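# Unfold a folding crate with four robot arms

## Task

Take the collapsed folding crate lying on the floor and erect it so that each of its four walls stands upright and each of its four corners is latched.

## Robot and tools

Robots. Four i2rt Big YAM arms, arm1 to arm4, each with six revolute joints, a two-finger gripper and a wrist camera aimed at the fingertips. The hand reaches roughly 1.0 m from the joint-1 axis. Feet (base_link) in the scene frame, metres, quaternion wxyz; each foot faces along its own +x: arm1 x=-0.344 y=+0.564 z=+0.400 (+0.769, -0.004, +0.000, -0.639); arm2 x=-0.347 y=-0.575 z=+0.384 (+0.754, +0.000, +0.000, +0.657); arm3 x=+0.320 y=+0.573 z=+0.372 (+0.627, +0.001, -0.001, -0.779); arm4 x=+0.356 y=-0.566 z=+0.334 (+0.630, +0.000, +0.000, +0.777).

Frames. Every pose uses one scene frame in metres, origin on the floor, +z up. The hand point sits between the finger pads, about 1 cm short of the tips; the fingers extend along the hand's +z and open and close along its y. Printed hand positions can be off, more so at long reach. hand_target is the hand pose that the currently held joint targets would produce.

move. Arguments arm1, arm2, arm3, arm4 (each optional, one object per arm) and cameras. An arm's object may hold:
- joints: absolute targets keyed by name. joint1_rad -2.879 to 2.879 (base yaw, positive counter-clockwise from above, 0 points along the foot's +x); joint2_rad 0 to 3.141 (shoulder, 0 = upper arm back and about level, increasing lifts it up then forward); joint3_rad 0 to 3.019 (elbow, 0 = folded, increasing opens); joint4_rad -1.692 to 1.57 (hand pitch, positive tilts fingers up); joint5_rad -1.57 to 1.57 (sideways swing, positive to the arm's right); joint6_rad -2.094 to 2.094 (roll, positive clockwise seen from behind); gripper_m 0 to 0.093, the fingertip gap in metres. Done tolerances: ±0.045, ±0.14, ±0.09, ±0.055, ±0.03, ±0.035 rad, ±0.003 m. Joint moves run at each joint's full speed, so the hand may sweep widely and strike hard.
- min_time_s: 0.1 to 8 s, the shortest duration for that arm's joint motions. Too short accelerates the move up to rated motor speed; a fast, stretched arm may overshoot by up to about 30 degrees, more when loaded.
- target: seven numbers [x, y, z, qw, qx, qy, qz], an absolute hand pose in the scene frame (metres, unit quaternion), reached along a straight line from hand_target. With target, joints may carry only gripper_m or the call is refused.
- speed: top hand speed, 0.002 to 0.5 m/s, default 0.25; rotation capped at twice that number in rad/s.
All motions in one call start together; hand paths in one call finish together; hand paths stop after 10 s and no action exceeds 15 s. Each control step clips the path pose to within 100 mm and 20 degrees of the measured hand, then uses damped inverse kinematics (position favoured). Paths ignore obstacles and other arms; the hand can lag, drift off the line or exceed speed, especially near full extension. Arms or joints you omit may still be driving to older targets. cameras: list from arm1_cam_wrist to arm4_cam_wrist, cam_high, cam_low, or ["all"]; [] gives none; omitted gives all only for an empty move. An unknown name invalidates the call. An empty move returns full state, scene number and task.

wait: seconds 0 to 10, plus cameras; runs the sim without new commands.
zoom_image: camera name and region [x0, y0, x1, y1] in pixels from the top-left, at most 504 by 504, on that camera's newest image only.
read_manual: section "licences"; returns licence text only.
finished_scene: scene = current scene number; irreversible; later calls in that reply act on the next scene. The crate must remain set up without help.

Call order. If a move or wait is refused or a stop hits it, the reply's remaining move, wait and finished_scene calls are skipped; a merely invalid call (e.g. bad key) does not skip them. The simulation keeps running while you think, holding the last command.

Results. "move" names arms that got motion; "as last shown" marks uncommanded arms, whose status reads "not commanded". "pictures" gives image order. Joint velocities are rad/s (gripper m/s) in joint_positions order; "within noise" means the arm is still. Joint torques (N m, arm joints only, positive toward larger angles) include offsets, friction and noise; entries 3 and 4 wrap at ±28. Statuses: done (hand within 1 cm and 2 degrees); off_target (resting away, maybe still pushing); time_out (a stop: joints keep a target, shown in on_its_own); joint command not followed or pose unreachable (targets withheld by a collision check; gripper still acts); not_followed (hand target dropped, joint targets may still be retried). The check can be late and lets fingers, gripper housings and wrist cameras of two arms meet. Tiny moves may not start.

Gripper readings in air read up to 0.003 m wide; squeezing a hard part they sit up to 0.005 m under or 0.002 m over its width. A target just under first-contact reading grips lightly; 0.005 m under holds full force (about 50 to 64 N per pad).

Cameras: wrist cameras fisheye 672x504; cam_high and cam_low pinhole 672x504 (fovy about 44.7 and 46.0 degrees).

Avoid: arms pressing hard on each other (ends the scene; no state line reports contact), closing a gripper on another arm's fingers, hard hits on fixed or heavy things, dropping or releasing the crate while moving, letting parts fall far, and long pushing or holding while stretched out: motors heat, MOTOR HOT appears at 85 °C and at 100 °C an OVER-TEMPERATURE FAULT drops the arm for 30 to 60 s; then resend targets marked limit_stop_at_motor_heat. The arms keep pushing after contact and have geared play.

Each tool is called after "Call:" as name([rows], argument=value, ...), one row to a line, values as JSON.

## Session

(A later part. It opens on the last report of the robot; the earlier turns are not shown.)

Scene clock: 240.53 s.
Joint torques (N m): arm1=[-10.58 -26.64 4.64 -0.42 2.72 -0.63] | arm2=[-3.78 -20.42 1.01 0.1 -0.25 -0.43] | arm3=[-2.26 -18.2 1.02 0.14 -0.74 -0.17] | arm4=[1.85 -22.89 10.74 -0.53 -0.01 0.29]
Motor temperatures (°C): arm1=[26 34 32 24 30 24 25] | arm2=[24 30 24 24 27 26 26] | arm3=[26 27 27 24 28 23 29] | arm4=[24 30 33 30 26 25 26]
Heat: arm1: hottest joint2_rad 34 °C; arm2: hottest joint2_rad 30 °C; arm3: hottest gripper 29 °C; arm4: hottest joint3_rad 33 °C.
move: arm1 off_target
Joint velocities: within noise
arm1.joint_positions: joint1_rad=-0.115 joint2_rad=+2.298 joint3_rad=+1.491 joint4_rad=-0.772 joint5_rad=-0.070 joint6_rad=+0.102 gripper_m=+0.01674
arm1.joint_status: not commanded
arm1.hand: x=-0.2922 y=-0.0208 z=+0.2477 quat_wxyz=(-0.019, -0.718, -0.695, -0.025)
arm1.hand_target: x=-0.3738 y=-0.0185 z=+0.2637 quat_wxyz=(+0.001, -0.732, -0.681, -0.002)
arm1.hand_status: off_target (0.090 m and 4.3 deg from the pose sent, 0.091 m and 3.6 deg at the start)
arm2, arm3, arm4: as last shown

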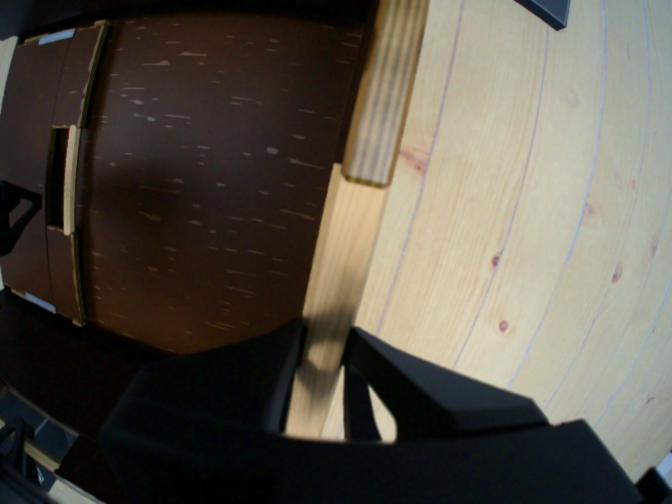

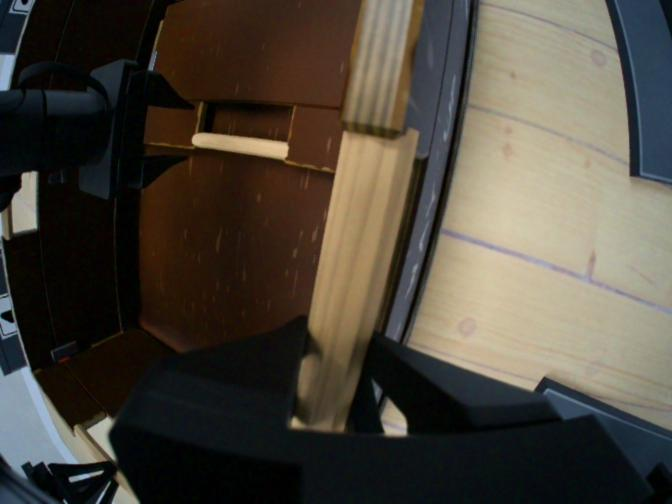

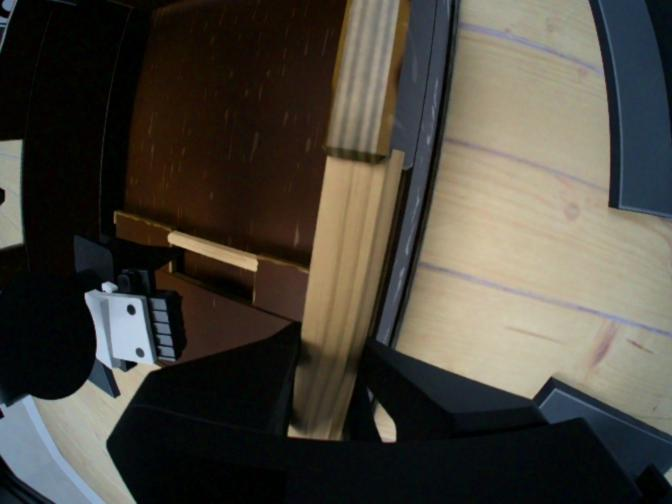

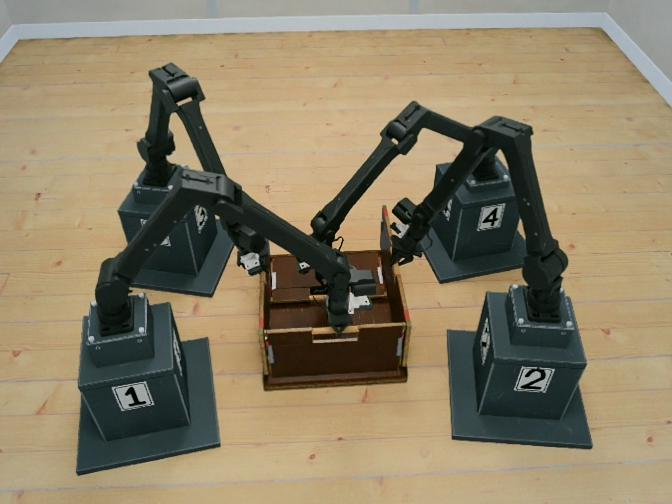

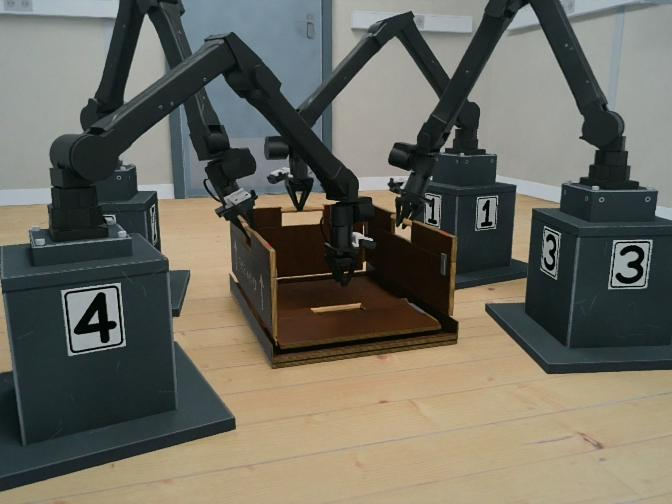

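Call:
move(arm1={"target": [-0.272, -0.022, 0.262, 0, 0.7314, 0.6820, 0], "speed": 0.1}, arm4={"target": [0.031, 0.027, 0.050, 0, 0.7071, -0.7071, 0], "speed": 0.2, "joints": {"gripper_m": 0.046}}, cameras=["arm1_cam_wrist", "arm4_cam_wrist", "cam_high"])

Call:
zoom_image(camera="cam_high", region=[250, 290, 430, 400])

Scene clock: 251.20 s.
Joint torques (N m): arm1=[1.61 -25.29 6.3 -0.65 0.89 0.23] | arm2=[-3.78 -20.42 0.99 0.1 -0.25 -0.43] | arm3=[-2.43 -18.08 0.98 0.13 -0.72 -0.18] | arm4=[1.9 -22.18 10.55 0.25 -0.07 0.3]
Motor temperatures (°C): arm1=[26 34 31 24 31 24 26] | arm2=[24 30 24 24 27 26 26] | arm3=[26 27 27 24 28 23 29] | arm4=[24 30 33 30 26 25 26]
Heat: arm1: hottest joint2_rad 34 °C; arm2: hottest joint2_rad 30 °C; arm3: hottest gripper 29 °C; arm4: hottest joint3_rad 33 °C.
move: arm1 off_target; arm4 off_target
Joint velocities: within noise
arm1.joint_positions: joint1_rad=-0.090 joint2_rad=+2.298 joint3_rad=+1.491 joint4_rad=-0.770 joint5_rad=-0.024 joint6_rad=+0.166 gripper_m=+0.01674
arm1.joint_status: not commanded
arm1.hand: x=-0.2858 y=-0.0204 z=+0.2473 quat_wxyz=(-0.005, -0.732, -0.681, -0.007)
arm1.hand_target: x=-0.2780 y=-0.0234 z=+0.2619 quat_wxyz=(-0.001, -0.732, -0.682, +0.001)
arm1.hand_status: off_target (0.020 m and 1.0 deg from the pose sent, 0.025 m and 4.3 deg at the start)
arm2, arm3: as last shown
arm4.joint_positions: joint1_rad=+0.292 joint2_rad=+2.690 joint3_rad=+1.934 joint4_rad=-0.831 joint5_rad=+0.000 joint6_rad=+0.484 gripper_m=+0.04607
arm4.joint_status: all done
arm4.hand: x=+0.0372 y=+0.0186 z=+0.0593 quat_wxyz=(+0.002, +0.713, -0.702, +0.008)
arm4.hand_target: x=+0.0317 y=+0.0259 z=+0.0500 quat_wxyz=(+0.000, +0.707, -0.707, +0.000)
arm4.hand_status: off_target (0.014 m and 1.3 deg from the pose sent, 0.066 m and 1.2 deg at the start)

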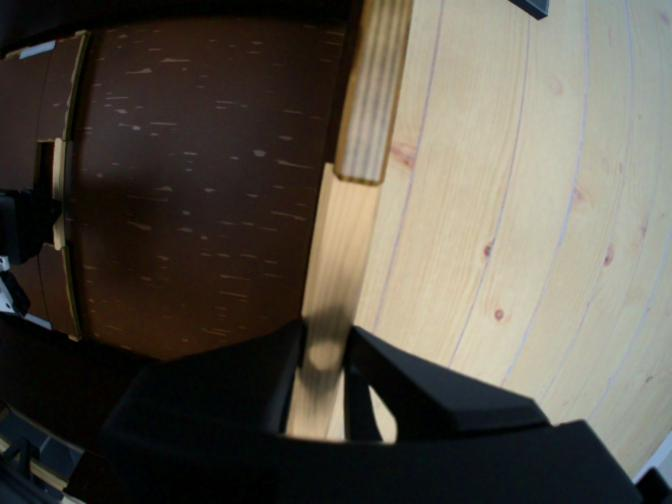

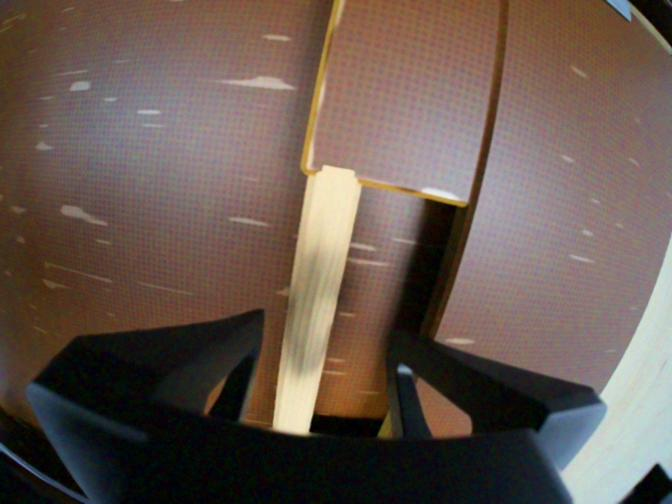

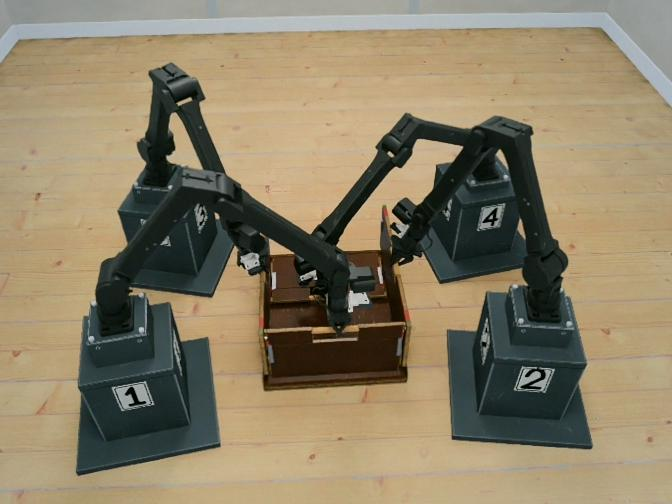

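Scaled by 2.800 from the camera's image (finer frame: 960x720).

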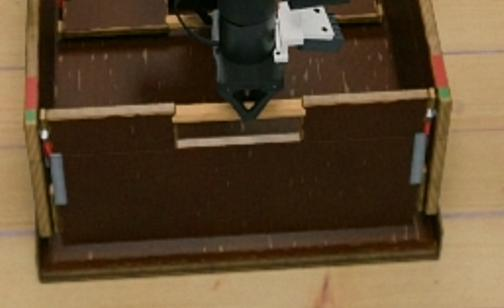

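Call:
move(arm4={"target": [0.026, 0.018, 0.019, 0, 0.7071, -0.7071, 0], "speed": 0.15, "joints": {"gripper_m": 0.046}}, cameras=["arm4_cam_wrist"])

Scene clock: 256.10 s.
Joint torques (N m): arm1=[1.2 -25.76 6.26 -0.66 0.9 0.26] | arm2=[-3.78 -20.37 1.02 0.09 -0.25 -0.43] | arm3=[-2.14 -17.85 0.94 0.05 -0.73 -0.18] | arm4=[2.32 -22.48 10.03 0.2 -0.07 0.29]
Motor temperatures (°C): arm1=[26 34 31 24 30 24 26] | arm2=[24 30 24 24 27 26 26] | arm3=[26 27 27 24 28 23 29] | arm4=[24 31 33 30 26 25 26]
Heat: arm1: hottest joint2_rad 34 °C; arm2: hottest joint2_rad 30 °C; arm3: hottest gripper 29 °C; arm4: hottest joint3_rad 33 °C.
move: arm4 off_target
Joint velocities: within noise
arm1, arm2, arm3: as last shown
arm4.joint_positions: joint1_rad=+0.304 joint2_rad=+2.746 joint3_rad=+1.954 joint4_rad=-0.793 joint5_rad=+0.000 joint6_rad=+0.495 gripper_m=+0.04607
arm4.joint_status: all done
arm4.hand: x=+0.0321 y=+0.0110 z=+0.0281 quat_wxyz=(+0.002, +0.713, -0.701, +0.007)
arm4.hand_target: x=+0.0234 y=+0.0159 z=+0.0201 quat_wxyz=(+0.000, +0.709, -0.705, -0.001)
arm4.hand_status: off_target (0.013 m and 1.3 deg from the pose sent, 0.042 m and 1.3 deg at the start)

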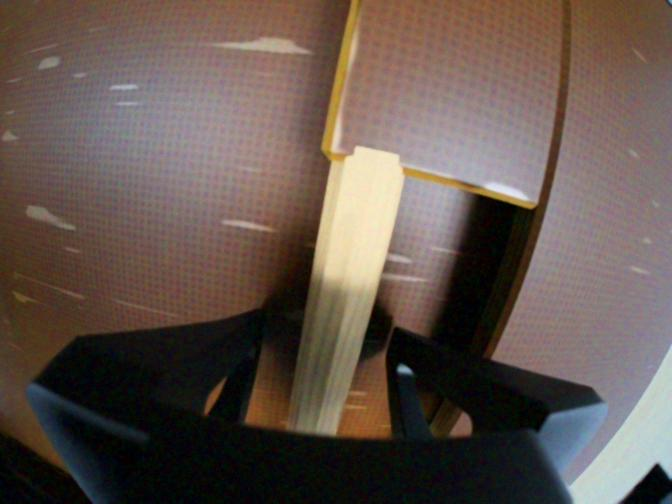

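Call:
move(arm4={"joints": {"gripper_m": 0.006}}, cameras=["arm4_cam_wrist"])

Scene clock: 257.80 s.
Joint torques (N m): arm1=[1.38 -25.47 6.41 -0.57 0.91 0.24] | arm2=[-3.78 -20.37 1.01 0.12 -0.25 -0.43] | arm3=[-2.37 -18.32 0.94 0.13 -0.75 -0.15] | arm4=[2.37 -22.48 9.96 0.05 0.03 0.22]
Motor temperatures (°C): arm1=[26 34 31 24 30 24 26] | arm2=[24 30 24 24 27 26 26] | arm3=[26 27 27 24 28 23 29] | arm4=[24 31 33 30 26 25 26]
Heat: arm1: hottest joint2_rad 34 °C; arm2: hottest joint2_rad 30 °C; arm3: hottest gripper 29 °C; arm4: hottest joint3_rad 33 °C.
move: arm4 off_target
Joint velocities: within noise
arm1, arm2, arm3: as last shown
arm4.joint_positions: joint1_rad=+0.304 joint2_rad=+2.748 joint3_rad=+1.955 joint4_rad=-0.790 joint5_rad=-0.003 joint6_rad=+0.510 gripper_m=+0.01695
arm4.joint_status: gripper_m off_target (ended at +0.01698, target +0.00600)
arm4.hand: x=+0.0312 y=+0.0116 z=+0.0275 quat_wxyz=(+0.003, +0.708, -0.707, +0.005)
arm4.hand_target: x=+0.0236 y=+0.0154 z=+0.0193 quat_wxyz=(+0.000, +0.706, -0.708, +0.000)
arm4.hand_status: not commanded

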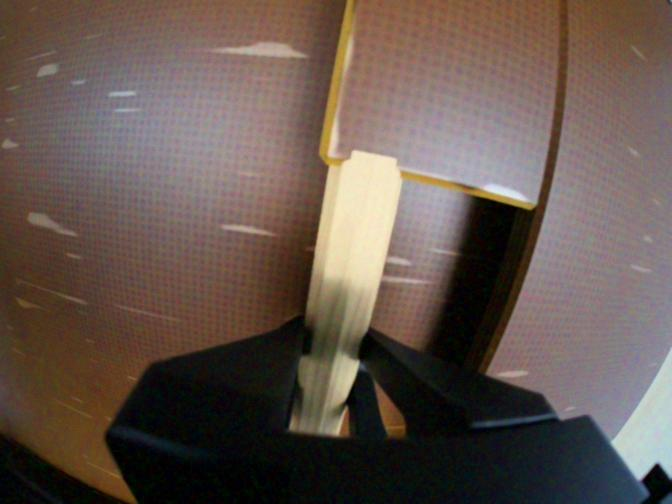

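Call:
move(arm4={"target": [0.034, 0.0155, 0.137, 0, 0.7071, -0.7071, 0], "speed": 0.18})

Call:
move(arm4={"target": [0.082, 0.0155, 0.202, 0, 0.7071, -0.7071, 0], "speed": 0.18}, cameras=["arm4_cam_wrist"])

Scene clock: 261.47 s.
Joint torques (N m): arm1=[0.97 -25.82 6.02 -0.54 0.87 0.21] | arm2=[-3.78 -20.37 1.01 0.12 -0.24 -0.43] | arm3=[-2.37 -18.26 1.02 0.02 -0.71 -0.18] | arm4=[2.49 -28.1 7.34 -1.14 0.06 0.12]
Motor temperatures (°C): arm1=[26 34 31 24 30 24 26] | arm2=[24 30 24 24 27 26 26] | arm3=[26 27 27 24 28 23 29] | arm4=[24 31 33 30 26 25 26]
Heat: arm1: hottest joint2_rad 34 °C; arm2: hottest joint2_rad 30 °C; arm3: hottest gripper 29 °C; arm4: hottest joint3_rad 33 °C.
move: arm4 off_target
Joint velocities: within noise
arm1, arm2, arm3: as last shown
arm1.joint_positions: joint1_rad=-0.090 joint2_rad=+2.298 joint3_rad=+1.491 joint4_rad=-0.770 joint5_rad=-0.024 joint6_rad=+0.168 gripper_m=+0.01674
arm1.hand_target: x=-0.2780 y=-0.0234 z=+0.2619 quat_wxyz=(-0.001, -0.732, -0.681, +0.001)
arm2.hand_target: x=-0.0176 y=-0.2398 z=+0.2425 quat_wxyz=(-0.008, +0.027, -0.980, -0.197)
arm4.joint_positions: joint1_rad=+0.284 joint2_rad=+2.578 joint3_rad=+1.842 joint4_rad=-0.850 joint5_rad=-0.004 joint6_rad=+0.495 gripper_m=+0.01610
arm4.joint_status: not commanded
arm4.hand: x=+0.0450 y=+0.0132 z=+0.1056 quat_wxyz=(+0.004, +0.706, -0.708, +0.006)
arm4.hand_target: x=+0.0350 y=+0.0199 z=+0.1360 quat_wxyz=(-0.001, +0.709, -0.706, -0.005)
arm4.hand_status: off_target (0.033 m and 0.9 deg from the pose sent, 0.110 m and 0.7 deg at the start)
pictures: none

Scene clock: 262.50 s.
Joint torques (N m): arm1=[1.55 -25.7 6.26 -0.53 0.92 0.23] | arm2=[-3.78 -20.37 1.03 0.12 -0.24 -0.43] | arm3=[-2.02 -18.02 1.09 0.06 -0.69 -0.22] | arm4=[2.14 -28.1 7.1 -2.1 0.43 0.1]
Motor temperatures (°C): arm1=[26 34 31 24 30 24 26] | arm2=[24 30 24 24 27 26 26] | arm3=[26 27 27 24 28 23 29] | arm4=[24 31 32 30 26 25 27]
Heat: arm1: hottest joint2_rad 34 °C; arm2: hottest joint2_rad 30 °C; arm3: hottest gripper 29 °C; arm4: hottest joint3_rad 32 °C.
move: arm4 off_target
Joint velocities: within noise
arm1, arm2: as last shown
arm1.hand_target: x=-0.2781 y=-0.0234 z=+0.2619 quat_wxyz=(-0.001, -0.732, -0.682, +0.001)
arm2.hand_target: x=-0.0173 y=-0.2397 z=+0.2426 quat_wxyz=(-0.008, +0.027, -0.980, -0.197)
arm3.joint_positions: joint1_rad=-0.638 joint2_rad=+2.050 joint3_rad=+1.001 joint4_rad=-0.233 joint5_rad=-0.281 joint6_rad=+0.721 gripper_m=+0.01589
arm3.joint_status: not commanded
arm3.hand: x=-0.0366 y=+0.1985 z=+0.2433 quat_wxyz=(-0.198, -0.980, -0.018, +0.015)
arm3.hand_target: x=-0.0292 y=+0.2145 z=+0.2511 quat_wxyz=(-0.198, -0.980, -0.018, +0.005)
arm3.hand_status: not commanded
arm4.joint_positions: joint1_rad=+0.229 joint2_rad=+2.427 joint3_rad=+1.722 joint4_rad=-0.873 joint5_rad=-0.015 joint6_rad=+0.441 gripper_m=+0.01625
arm4.joint_status: not commanded
arm4.hand: x=+0.0826 y=+0.0141 z=+0.1662 quat_wxyz=(+0.008, +0.705, -0.709, +0.001)
arm4.hand_target: x=+0.0810 y=+0.0163 z=+0.2009 quat_wxyz=(+0.000, +0.707, -0.707, -0.001)
arm4.hand_status: off_target (0.036 m and 1.0 deg from the pose sent, 0.103 m and 0.9 deg at the start)

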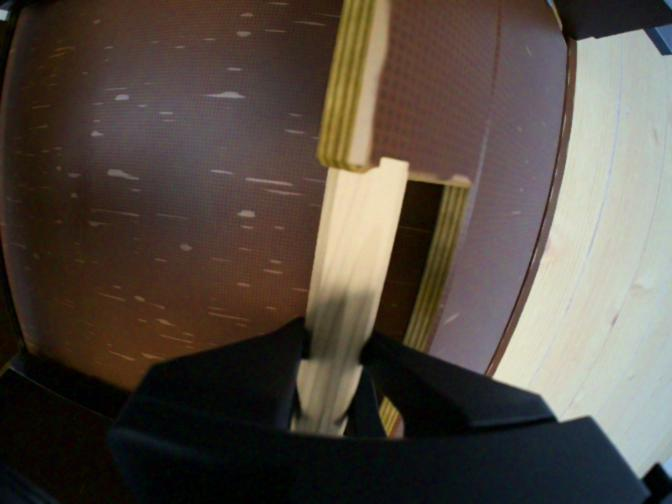

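Call:
move(arm4={"target": [0.162, 0.0155, 0.256, 0, 0.7071, -0.7071, 0], "speed": 0.18})

Call:
move(arm4={"target": [0.212, 0.0155, 0.272, 0, 0.7071, -0.7071, 0], "speed": 0.12}, cameras=["arm4_cam_wrist", "cam_low"])

Scene clock: 265.20 s.
Joint torques (N m): arm1=[1.9 -26.11 6.28 -0.59 0.92 0.18] | arm2=[-3.78 -20.42 1.05 0.12 -0.24 -0.43] | arm3=[-2.49 -18.61 1.02 0.09 -0.71 -0.17] | arm4=[2.32 -26.4 7.3 -2.04 0.32 0.07]
Motor temperatures (°C): arm1=[26 34 31 24 29 24 26] | arm2=[24 30 24 24 27 26 26] | arm3=[26 27 27 24 28 23 29] | arm4=[24 31 32 30 26 25 27]
Heat: arm1: hottest joint2_rad 34 °C; arm2: hottest joint2_rad 30 °C; arm3: hottest gripper 29 °C; arm4: hottest joint3_rad 32 °C.
move: arm4 off_target
Joint velocities: within noise
arm1.joint_positions: joint1_rad=-0.090 joint2_rad=+2.298 joint3_rad=+1.491 joint4_rad=-0.770 joint5_rad=-0.024 joint6_rad=+0.169 gripper_m=+0.01674
arm1.joint_status: not commanded
arm1.hand: x=-0.2858 y=-0.0204 z=+0.2473 quat_wxyz=(-0.005, -0.733, -0.680, -0.007)
arm1.hand_target: x=-0.2781 y=-0.0234 z=+0.2619 quat_wxyz=(-0.001, -0.732, -0.681, +0.001)
arm1.hand_status: not commanded
arm2, arm3: as last shown
arm2.hand_target: x=-0.0174 y=-0.2397 z=+0.2426 quat_wxyz=(-0.008, +0.027, -0.980, -0.197)
arm3.hand_target: x=-0.0293 y=+0.2146 z=+0.2511 quat_wxyz=(-0.198, -0.980, -0.018, +0.005)
arm4.joint_positions: joint1_rad=+0.112 joint2_rad=+2.272 joint3_rad=+1.596 joint4_rad=-0.904 joint5_rad=-0.012 joint6_rad=+0.324 gripper_m=+0.01614
arm4.joint_status: not commanded
arm4.hand: x=+0.1612 y=+0.0159 z=+0.2234 quat_wxyz=(+0.007, +0.705, -0.709, +0.001)
arm4.hand_target: x=+0.1611 y=+0.0154 z=+0.2543 quat_wxyz=(+0.000, +0.707, -0.707, +0.000)
arm4.hand_status: off_target (0.033 m and 0.9 deg from the pose sent, 0.120 m and 1.0 deg at the start)
pictures: none

Scene clock: 266.37 s.
Joint torques (N m): arm1=[1.44 -25.82 6.31 -0.55 0.91 0.21] | arm2=[-3.78 -20.25 1.25 0.1 -0.23 -0.48] | arm3=[-2.55 -18.14 1.14 -0.05 -0.3 -0.22] | arm4=[1.08 -27.05 6.76 -2.06 0.75 -0.11]
Motor temperatures (°C): arm1=[26 34 31 24 29 24 26] | arm2=[24 30 24 24 27 26 26] | arm3=[26 27 27 24 28 23 29] | arm4=[24 31 32 30 26 25 27]
Heat: arm1: hottest joint2_rad 34 °C; arm2: hottest joint2_rad 30 °C; arm3: hottest gripper 29 °C; arm4: hottest joint3_rad 32 °C.
move: arm4 off_target
Joint velocities: within noise
arm1.joint_positions: joint1_rad=-0.090 joint2_rad=+2.298 joint3_rad=+1.491 joint4_rad=-0.773 joint5_rad=-0.024 joint6_rad=+0.177 gripper_m=+0.01674
arm1.joint_status: not commanded
arm1.hand: x=-0.2859 y=-0.0197 z=+0.2473 quat_wxyz=(-0.004, -0.736, -0.677, -0.008)
arm1.hand_target: x=-0.2787 y=-0.0234 z=+0.2619 quat_wxyz=(-0.001, -0.735, -0.678, +0.001)
arm1.hand_status: not commanded
arm2.joint_positions: joint1_rad=-0.707 joint2_rad=+2.073 joint3_rad=+0.907 joint4_rad=-0.134 joint5_rad=-0.299 joint6_rad=+0.707 gripper_m=+0.01652
arm2.joint_status: not commanded
arm2.hand: x=-0.0228 y=-0.2190 z=+0.2316 quat_wxyz=(-0.004, +0.030, -0.980, -0.199)
arm2.hand_target: x=-0.0173 y=-0.2396 z=+0.2426 quat_wxyz=(-0.008, +0.027, -0.980, -0.197)
arm2.hand_status: not commanded
arm3.joint_positions: joint1_rad=-0.638 joint2_rad=+2.050 joint3_rad=+0.998 joint4_rad=-0.231 joint5_rad=-0.290 joint6_rad=+0.727 gripper_m=+0.01589
arm3.joint_status: not commanded
arm3.hand: x=-0.0345 y=+0.1983 z=+0.2430 quat_wxyz=(-0.201, -0.979, -0.016, +0.011)
arm3.hand_target: x=-0.0291 y=+0.2152 z=+0.2508 quat_wxyz=(-0.197, -0.980, -0.018, +0.005)
arm3.hand_status: not commanded
arm4.joint_positions: joint1_rad=+0.054 joint2_rad=+2.233 joint3_rad=+1.552 joint4_rad=-0.902 joint5_rad=-0.026 joint6_rad=+0.271 gripper_m=+0.01613
arm4.joint_status: not commanded
arm4.hand: x=+0.1962 y=+0.0142 z=+0.2337 quat_wxyz=(+0.014, +0.704, -0.710, -0.001)
arm4.hand_target: x=+0.2057 y=+0.0147 z=+0.2696 quat_wxyz=(+0.001, +0.707, -0.707, -0.001)
arm4.hand_status: off_target (0.041 m and 1.7 deg from the pose sent, 0.070 m and 0.9 deg at the start)

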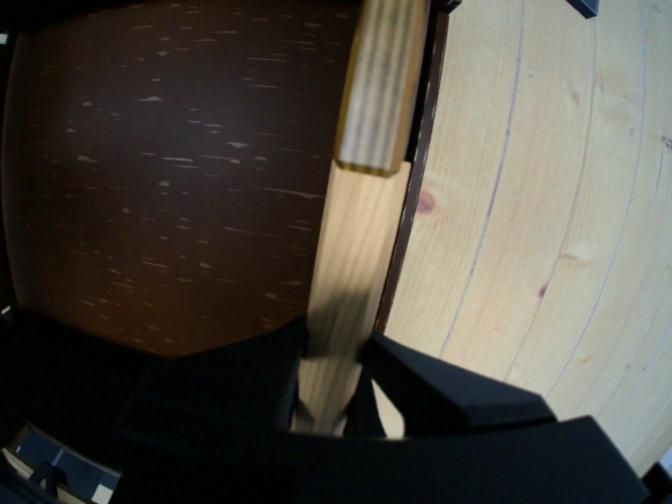

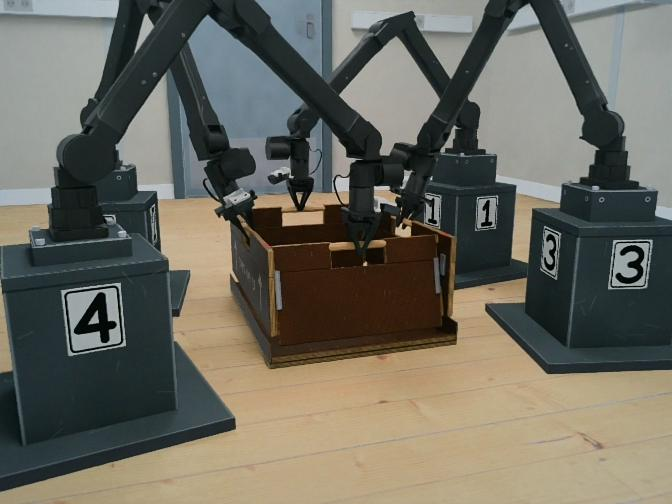

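Call:
move(arm4={"target": [0.29, 0.0155, 0.274, 0, 0.7071, -0.7071, 0], "speed": 0.08}, cameras=["arm4_cam_wrist", "cam_low"])

Call:
zoom_image(camera="cam_low", region=[210, 170, 480, 380])

Scene clock: 269.10 s.
Joint torques (N m): arm1=[1.38 -25.64 6.24 -0.31 0.88 0.2] | arm2=[-3.66 -20.19 1.26 0.09 -0.24 -0.49] | arm3=[-2.67 -18.08 1.33 0.03 -0.19 -0.25] | arm4=[-1.96 -25.99 6.48 -1.89 1.62 -0.49]
Motor temperatures (°C): arm1=[26 33 31 24 29 24 26] | arm2=[24 30 24 24 27 26 26] | arm3=[26 27 27 24 28 23 29] | arm4=[24 31 32 30 27 25 27]
Heat: arm1: hottest joint2_rad 33 °C; arm2: hottest joint2_rad 30 °C; arm3: hottest gripper 29 °C; arm4: hottest joint3_rad 32 °C.
move: arm4 off_target
Joint velocities: within noise
arm1.joint_positions: joint1_rad=-0.087 joint2_rad=+2.298 joint3_rad=+1.491 joint4_rad=-0.773 joint5_rad=-0.024 joint6_rad=+0.180 gripper_m=+0.01674
arm1.joint_status: not commanded
arm1.hand: x=-0.2841 y=-0.0195 z=+0.2473 quat_wxyz=(-0.004, -0.736, -0.677, -0.008)
arm1.hand_target: x=-0.2777 y=-0.0234 z=+0.2619 quat_wxyz=(-0.001, -0.735, -0.678, +0.001)
arm1.hand_status: not commanded
arm2.joint_positions: joint1_rad=-0.709 joint2_rad=+2.073 joint3_rad=+0.906 joint4_rad=-0.134 joint5_rad=-0.299 joint6_rad=+0.709 gripper_m=+0.01652
arm2.joint_status: not commanded
arm2.hand: x=-0.0229 y=-0.2201 z=+0.2313 quat_wxyz=(-0.004, +0.028, -0.980, -0.199)
arm2.hand_target: x=-0.0177 y=-0.2402 z=+0.2422 quat_wxyz=(-0.008, +0.026, -0.980, -0.197)
arm2.hand_status: not commanded
arm3.joint_positions: joint1_rad=-0.636 joint2_rad=+2.050 joint3_rad=+0.998 joint4_rad=-0.231 joint5_rad=-0.294 joint6_rad=+0.730 gripper_m=+0.01589
arm3.joint_status: not commanded
arm3.hand: x=-0.0333 y=+0.1973 z=+0.2432 quat_wxyz=(-0.203, -0.979, -0.015, +0.009)
arm3.hand_target: x=-0.0293 y=+0.2144 z=+0.2512 quat_wxyz=(-0.198, -0.980, -0.018, +0.005)
arm3.hand_status: not commanded
arm4.joint_positions: joint1_rad=-0.044 joint2_rad=+2.194 joint3_rad=+1.504 joint4_rad=-0.888 joint5_rad=-0.052 joint6_rad=+0.171 gripper_m=+0.01651
arm4.joint_status: not commanded
arm4.hand: x=+0.2512 y=+0.0153 z=+0.2419 quat_wxyz=(+0.023, +0.704, -0.710, -0.012)
arm4.hand_target: x=+0.2879 y=+0.0166 z=+0.2726 quat_wxyz=(+0.001, +0.706, -0.708, -0.001)
arm4.hand_status: off_target (0.050 m and 3.1 deg from the pose sent, 0.102 m and 1.7 deg at the start)

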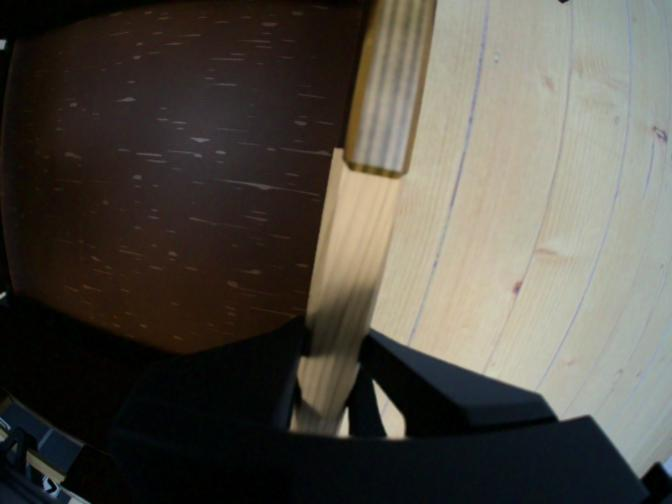

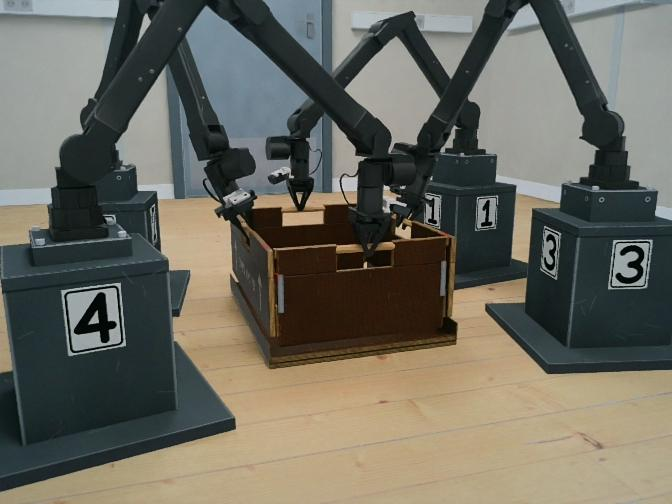

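Scaled by 1.867 from the camera's image (finer frame: 960x720).

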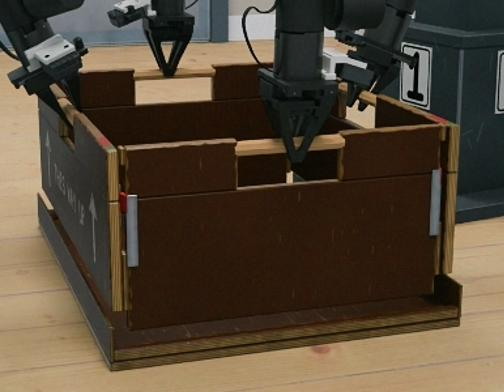

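Call:
zoom_image(camera="cam_low", region=[255, 240, 305, 350])

Call:
zoom_image(camera="cam_low", region=[410, 220, 470, 340])

Scaled by 4.582 from the camera's image (finer frame: 960x720).

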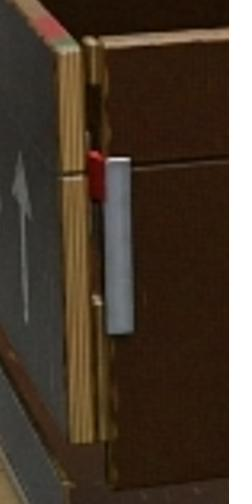

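Scaled by 4.200 from the camera's image (finer frame: 960x720).

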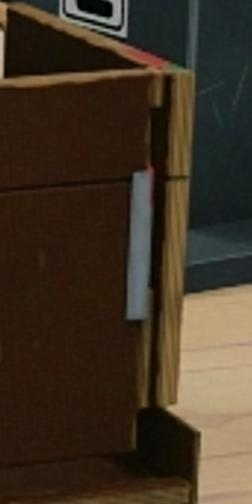

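Call:
move(arm3={"target": [-0.029, 0.25, 0.252, 0.2, 0.9796, 0.0177, -0.0035], "speed": 0.06}, arm2={"target": [-0.018, -0.275, 0.244, 0.006, -0.0295, 0.9792, 0.2], "speed": 0.06}, arm4={"target": [0.32, 0.0155, 0.274, 0, 0.7071, -0.7071, 0], "speed": 0.06}, arm1={"target": [-0.335, -0.022, 0.264, 0, 0.7314, 0.6820, 0], "speed": 0.08}, cameras=["all"])

Call:
zoom_image(camera="cam_low", region=[210, 170, 480, 380])

Call:
zoom_image(camera="cam_high", region=[230, 220, 430, 400])

Scene clock: 277.73 s.
Joint torques (N m): arm1=[-5.54 -26.75 4.86 -0.29 1.74 -0.49] | arm2=[-7.18 -21.48 -0.76 -0.53 -0.13 -1.16] | arm3=[-7.12 -19.14 -0.51 -0.81 0.04 -0.86] | arm4=[-5.01 -25.7 6.42 -1.63 1.72 -0.94]
Motor temperatures (°C): arm1=[26 33 31 24 29 24 26] | arm2=[24 29 24 24 27 26 26] | arm3=[26 28 27 24 27 23 29] | arm4=[24 31 32 30 28 25 27]
Heat: arm1: hottest joint2_rad 33 °C; arm2: hottest joint2_rad 29 °C; arm3: hottest gripper 29 °C; arm4: hottest joint3_rad 32 °C.
move: arm1 off_target; arm2 off_target; arm3 off_target; arm4 off_target
Joint velocities: within noise
arm1.joint_positions: joint1_rad=-0.095 joint2_rad=+2.297 joint3_rad=+1.491 joint4_rad=-0.773 joint5_rad=-0.045 joint6_rad=+0.154 gripper_m=+0.01675
arm1.joint_status: not commanded
arm1.hand: x=-0.2848 y=-0.0200 z=+0.2483 quat_wxyz=(-0.011, -0.729, -0.684, -0.016)
arm1.hand_target: x=-0.3277 y=-0.0212 z=+0.2634 quat_wxyz=(+0.000, -0.729, -0.685, -0.001)
arm1.hand_status: off_target (0.053 m and 2.3 deg from the pose sent, 0.054 m and 1.3 deg at the start)
arm2.joint_positions: joint1_rad=-0.727 joint2_rad=+2.073 joint3_rad=+0.889 joint4_rad=-0.093 joint5_rad=-0.331 joint6_rad=+0.706 gripper_m=+0.01652
arm2.joint_status: not commanded
arm2.hand: x=-0.0205 y=-0.2226 z=+0.2321 quat_wxyz=(-0.004, +0.025, -0.976, -0.218)
arm2.hand_target: x=-0.0153 y=-0.2655 z=+0.2431 quat_wxyz=(-0.009, +0.029, -0.978, -0.206)
arm2.hand_status: off_target (0.054 m and 2.2 deg from the pose sent, 0.057 m and 0.4 deg at the start)
arm3.joint_positions: joint1_rad=-0.636 joint2_rad=+2.045 joint3_rad=+0.972 joint4_rad=-0.184 joint5_rad=-0.330 joint6_rad=+0.736 gripper_m=+0.01589
arm3.joint_status: not commanded
arm3.hand: x=-0.0271 y=+0.1949 z=+0.2440 quat_wxyz=(-0.223, -0.975, -0.017, +0.006)
arm3.hand_target: x=-0.0314 y=+0.2407 z=+0.2523 quat_wxyz=(-0.207, -0.978, -0.018, +0.005)
arm3.hand_status: off_target (0.056 m and 2.8 deg from the pose sent, 0.054 m and 0.7 deg at the start)
arm4.joint_positions: joint1_rad=-0.050 joint2_rad=+2.187 joint3_rad=+1.488 joint4_rad=-0.888 joint5_rad=-0.052 joint6_rad=+0.168 gripper_m=+0.01652
arm4.joint_status: not commanded
arm4.hand: x=+0.2558 y=+0.0094 z=+0.2413 quat_wxyz=(+0.026, +0.703, -0.711, -0.009)
arm4.hand_target: x=+0.3157 y=+0.0138 z=+0.2706 quat_wxyz=(+0.001, +0.706, -0.708, +0.002)
arm4.hand_status: off_target (0.072 m and 3.2 deg from the pose sent, 0.076 m and 3.1 deg at the start)
pictures: arm1_cam_wrist, arm2_cam_wrist, arm3_cam_wrist, arm4_cam_wrist, cam_high, cam_low

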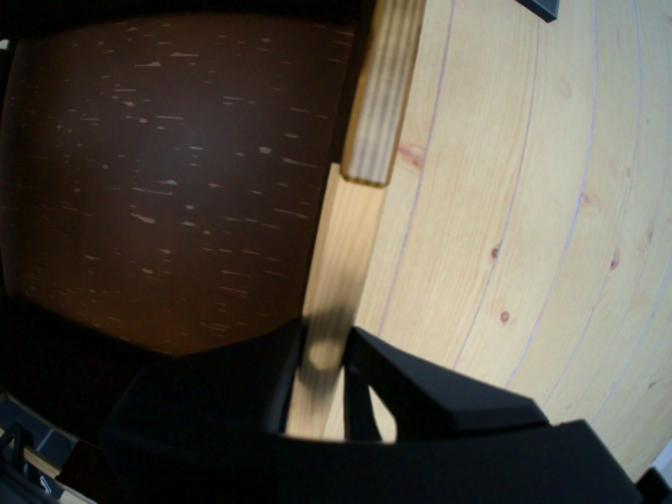

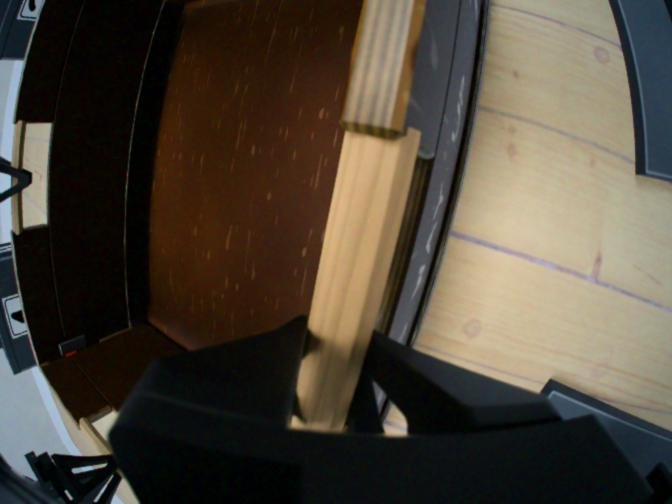

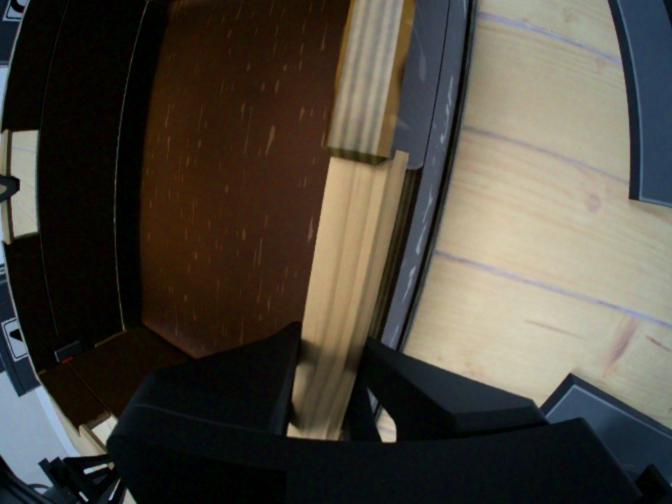

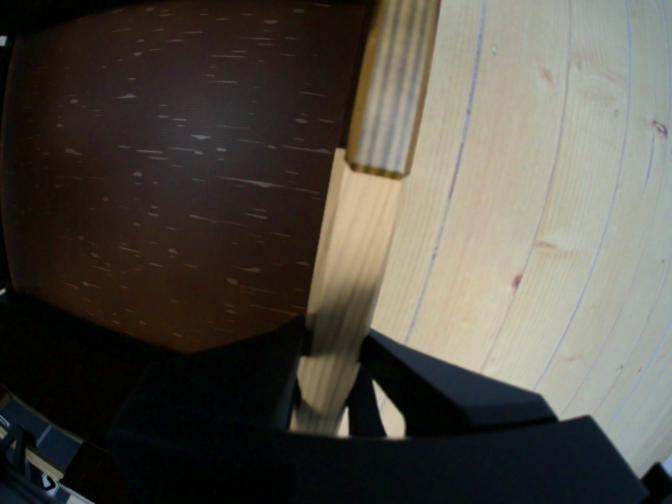

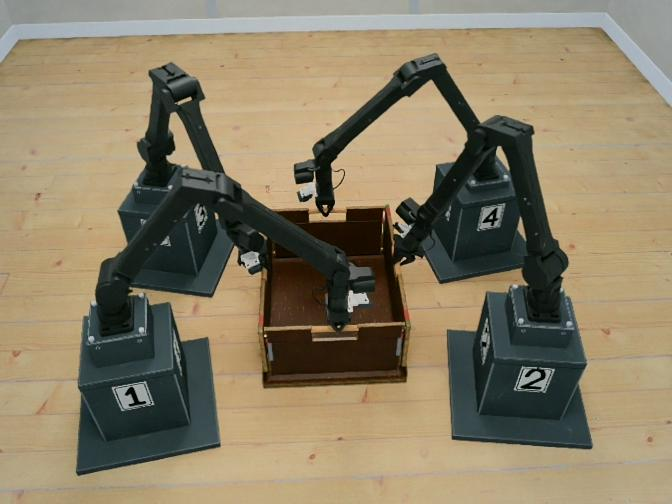

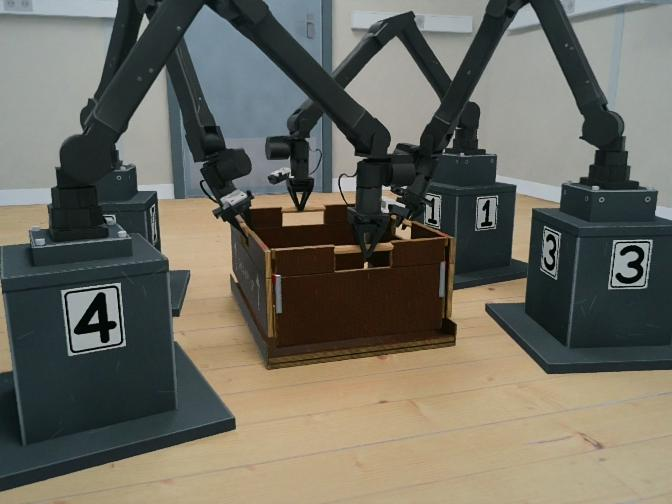

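Scaled by 1.867 from the camera's image (finer frame: 960x720).

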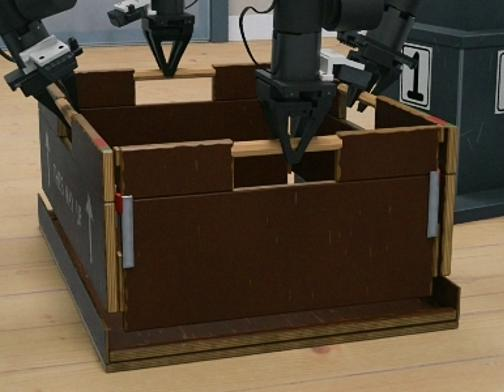

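Scaled by 2.520 from the camera's image (finer frame: 960x720).

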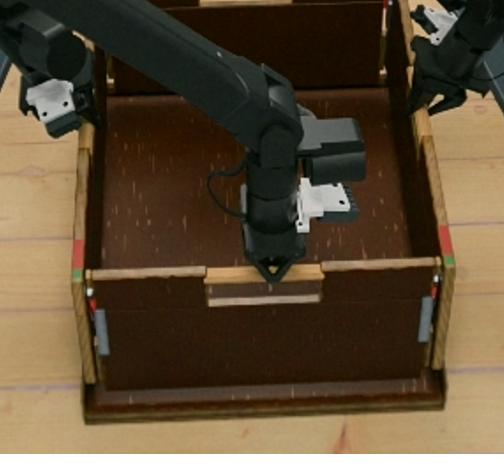

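Call:
zoom_image(camera="arm2_cam_wrist", region=[20, 300, 140, 420])

Call:
zoom_image(camera="arm3_cam_wrist", region=[20, 300, 140, 420])

Call:
zoom_image(camera="cam_low", region=[255, 240, 305, 350])

Call:
zoom_image(camera="cam_high", region=[250, 310, 300, 390])

Call:
zoom_image(camera="cam_high", region=[375, 190, 425, 250])

Scaled by 4.200 from the camera's image (finer frame: 960x720).

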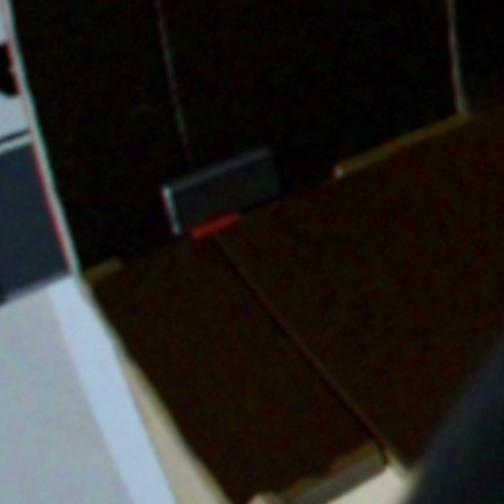

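Scaled by 4.200 from the camera's image (finer frame: 960x720).

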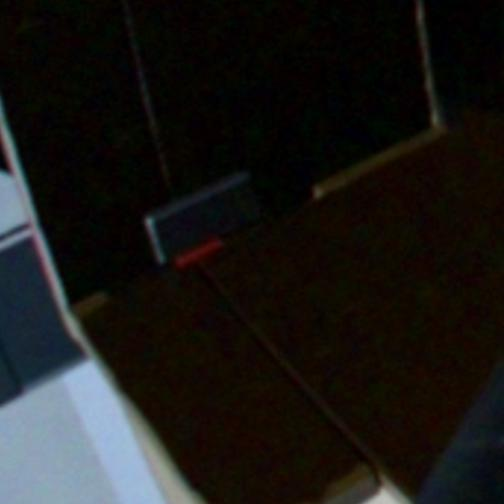

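Scaled by 4.582 from the camera's image (finer frame: 960x720).

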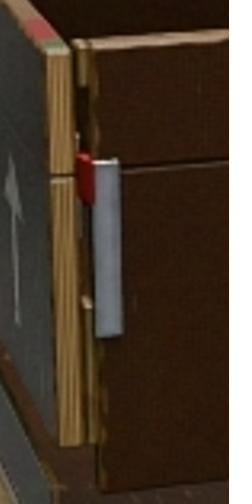

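Scaled by 6.300 from the camera's image (finer frame: 960x720).

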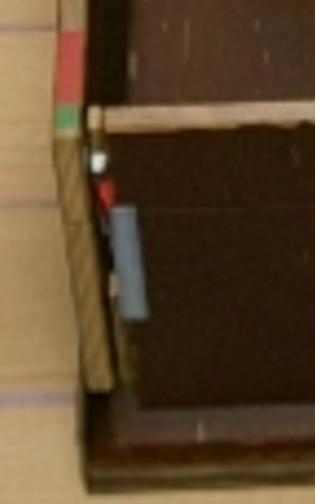

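Scaled by 8.400 from the camera's image (finer frame: 960x720).

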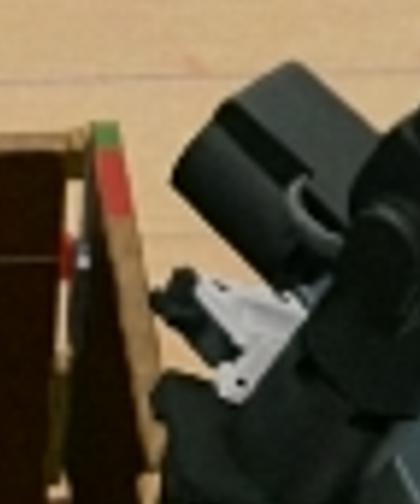

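Call:
move(arm1={"target": [-0.250, -0.022, 0.262, 0, 0.7314, 0.6820, 0], "speed": 0.08}, arm4={"target": [0.215, 0.0155, 0.270, 0, 0.7071, -0.7071, 0], "speed": 0.08}, cameras=["cam_high", "cam_low"])

Call:
zoom_image(camera="cam_high", region=[230, 190, 430, 400])

Call:
zoom_image(camera="cam_low", region=[210, 170, 480, 380])

Scene clock: 286.23 s.
Joint torques (N m): arm1=[3.37 -25.17 6.86 -0.8 0.48 0.23] | arm2=[-7.18 -21.48 -0.66 -0.53 -0.08 -1.16] | arm3=[-6.24 -19.37 -0.65 -0.99 0.07 -0.86] | arm4=[5.19 -23 11.11 -2.3 0.13 0.34]
Motor temperatures (°C): arm1=[26 33 31 24 29 24 26] | arm2=[24 29 24 24 27 27 26] | arm3=[26 28 27 24 27 24 29] | arm4=[25 32 31 30 29 25 27]
Heat: arm1: hottest joint2_rad 33 °C; arm2: hottest joint2_rad 29 °C; arm3: hottest gripper 29 °C; arm4: hottest joint2_rad 32 °C.
move: arm1 off_target; arm4 off_target
Joint velocities: within noise
arm1.joint_positions: joint1_rad=-0.078 joint2_rad=+2.297 joint3_rad=+1.491 joint4_rad=-0.773 joint5_rad=-0.013 joint6_rad=+0.203 gripper_m=+0.01675
arm1.joint_status: not commanded
arm1.hand: x=-0.2806 y=-0.0195 z=+0.2481 quat_wxyz=(-0.001, -0.740, -0.672, -0.004)
arm1.hand_target: x=-0.2568 y=-0.0225 z=+0.2616 quat_wxyz=(+0.000, -0.732, -0.682, +0.001)
arm1.hand_status: off_target (0.034 m and 1.6 deg from the pose sent, 0.037 m and 2.3 deg at the start)
arm2.joint_positions: joint1_rad=-0.727 joint2_rad=+2.073 joint3_rad=+0.887 joint4_rad=-0.093 joint5_rad=-0.334 joint6_rad=+0.706 gripper_m=+0.01652
arm2.joint_status: not commanded
arm2.hand: x=-0.0215 y=-0.2228 z=+0.2319 quat_wxyz=(-0.003, +0.025, -0.976, -0.219)
arm2.hand_target: x=-0.0154 y=-0.2652 z=+0.2433 quat_wxyz=(-0.008, +0.029, -0.978, -0.207)
arm2.hand_status: not commanded
arm3.joint_positions: joint1_rad=-0.636 joint2_rad=+2.045 joint3_rad=+0.972 joint4_rad=-0.184 joint5_rad=-0.331 joint6_rad=+0.739 gripper_m=+0.01589
arm3.joint_status: not commanded
arm3.hand: x=-0.0269 y=+0.1948 z=+0.2441 quat_wxyz=(-0.224, -0.974, -0.015, +0.005)
arm3.hand_target: x=-0.0314 y=+0.2407 z=+0.2523 quat_wxyz=(-0.207, -0.978, -0.017, +0.005)
arm3.hand_status: not commanded
arm4.joint_positions: joint1_rad=-0.026 joint2_rad=+2.187 joint3_rad=+1.488 joint4_rad=-0.891 joint5_rad=-0.004 joint6_rad=+0.205 gripper_m=+0.01653
arm4.joint_status: not commanded
arm4.hand: x=+0.2500 y=+0.0075 z=+0.2411 quat_wxyz=(+0.007, +0.699, -0.715, +0.007)
arm4.hand_target: x=+0.2227 y=+0.0159 z=+0.2693 quat_wxyz=(-0.001, +0.707, -0.707, +0.000)
arm4.hand_status: off_target (0.046 m and 1.7 deg from the pose sent, 0.050 m and 3.2 deg at the start)

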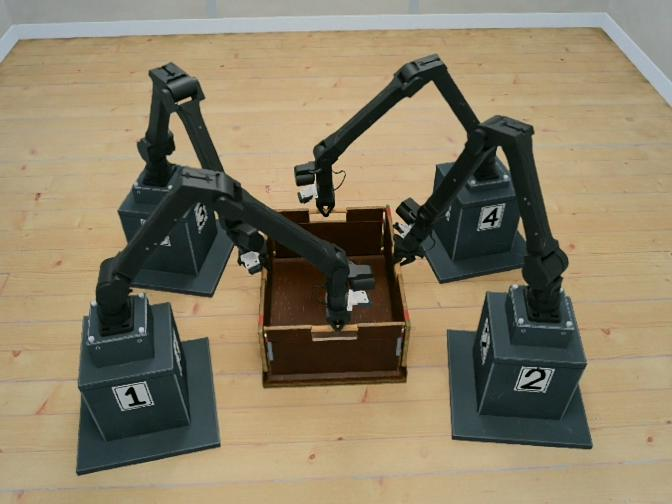

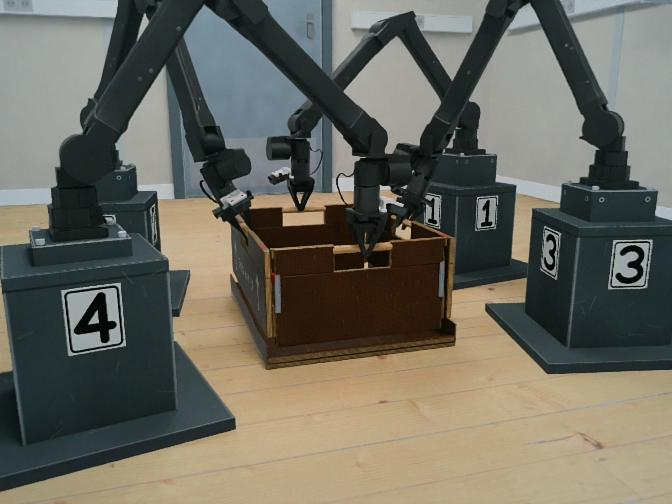

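Scaled by 2.400 from the camera's image (finer frame: 960x720).

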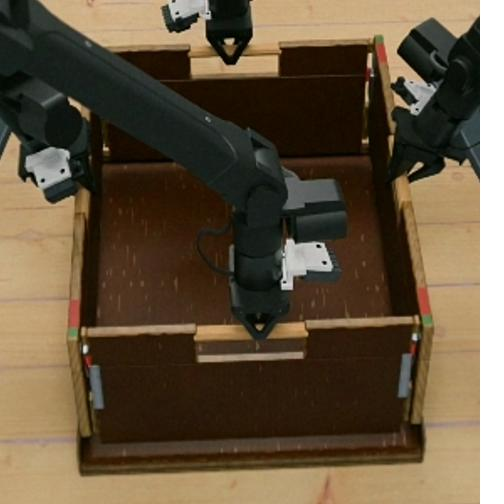

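Scaled by 1.867 from the camera's image (finer frame: 960x720).

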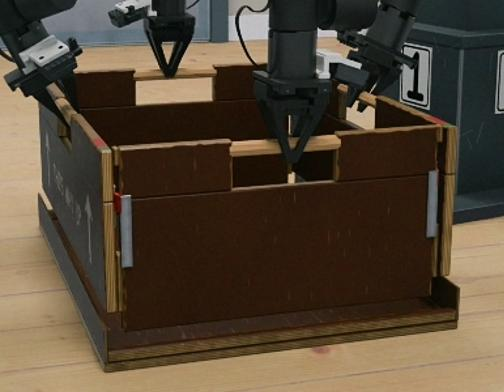

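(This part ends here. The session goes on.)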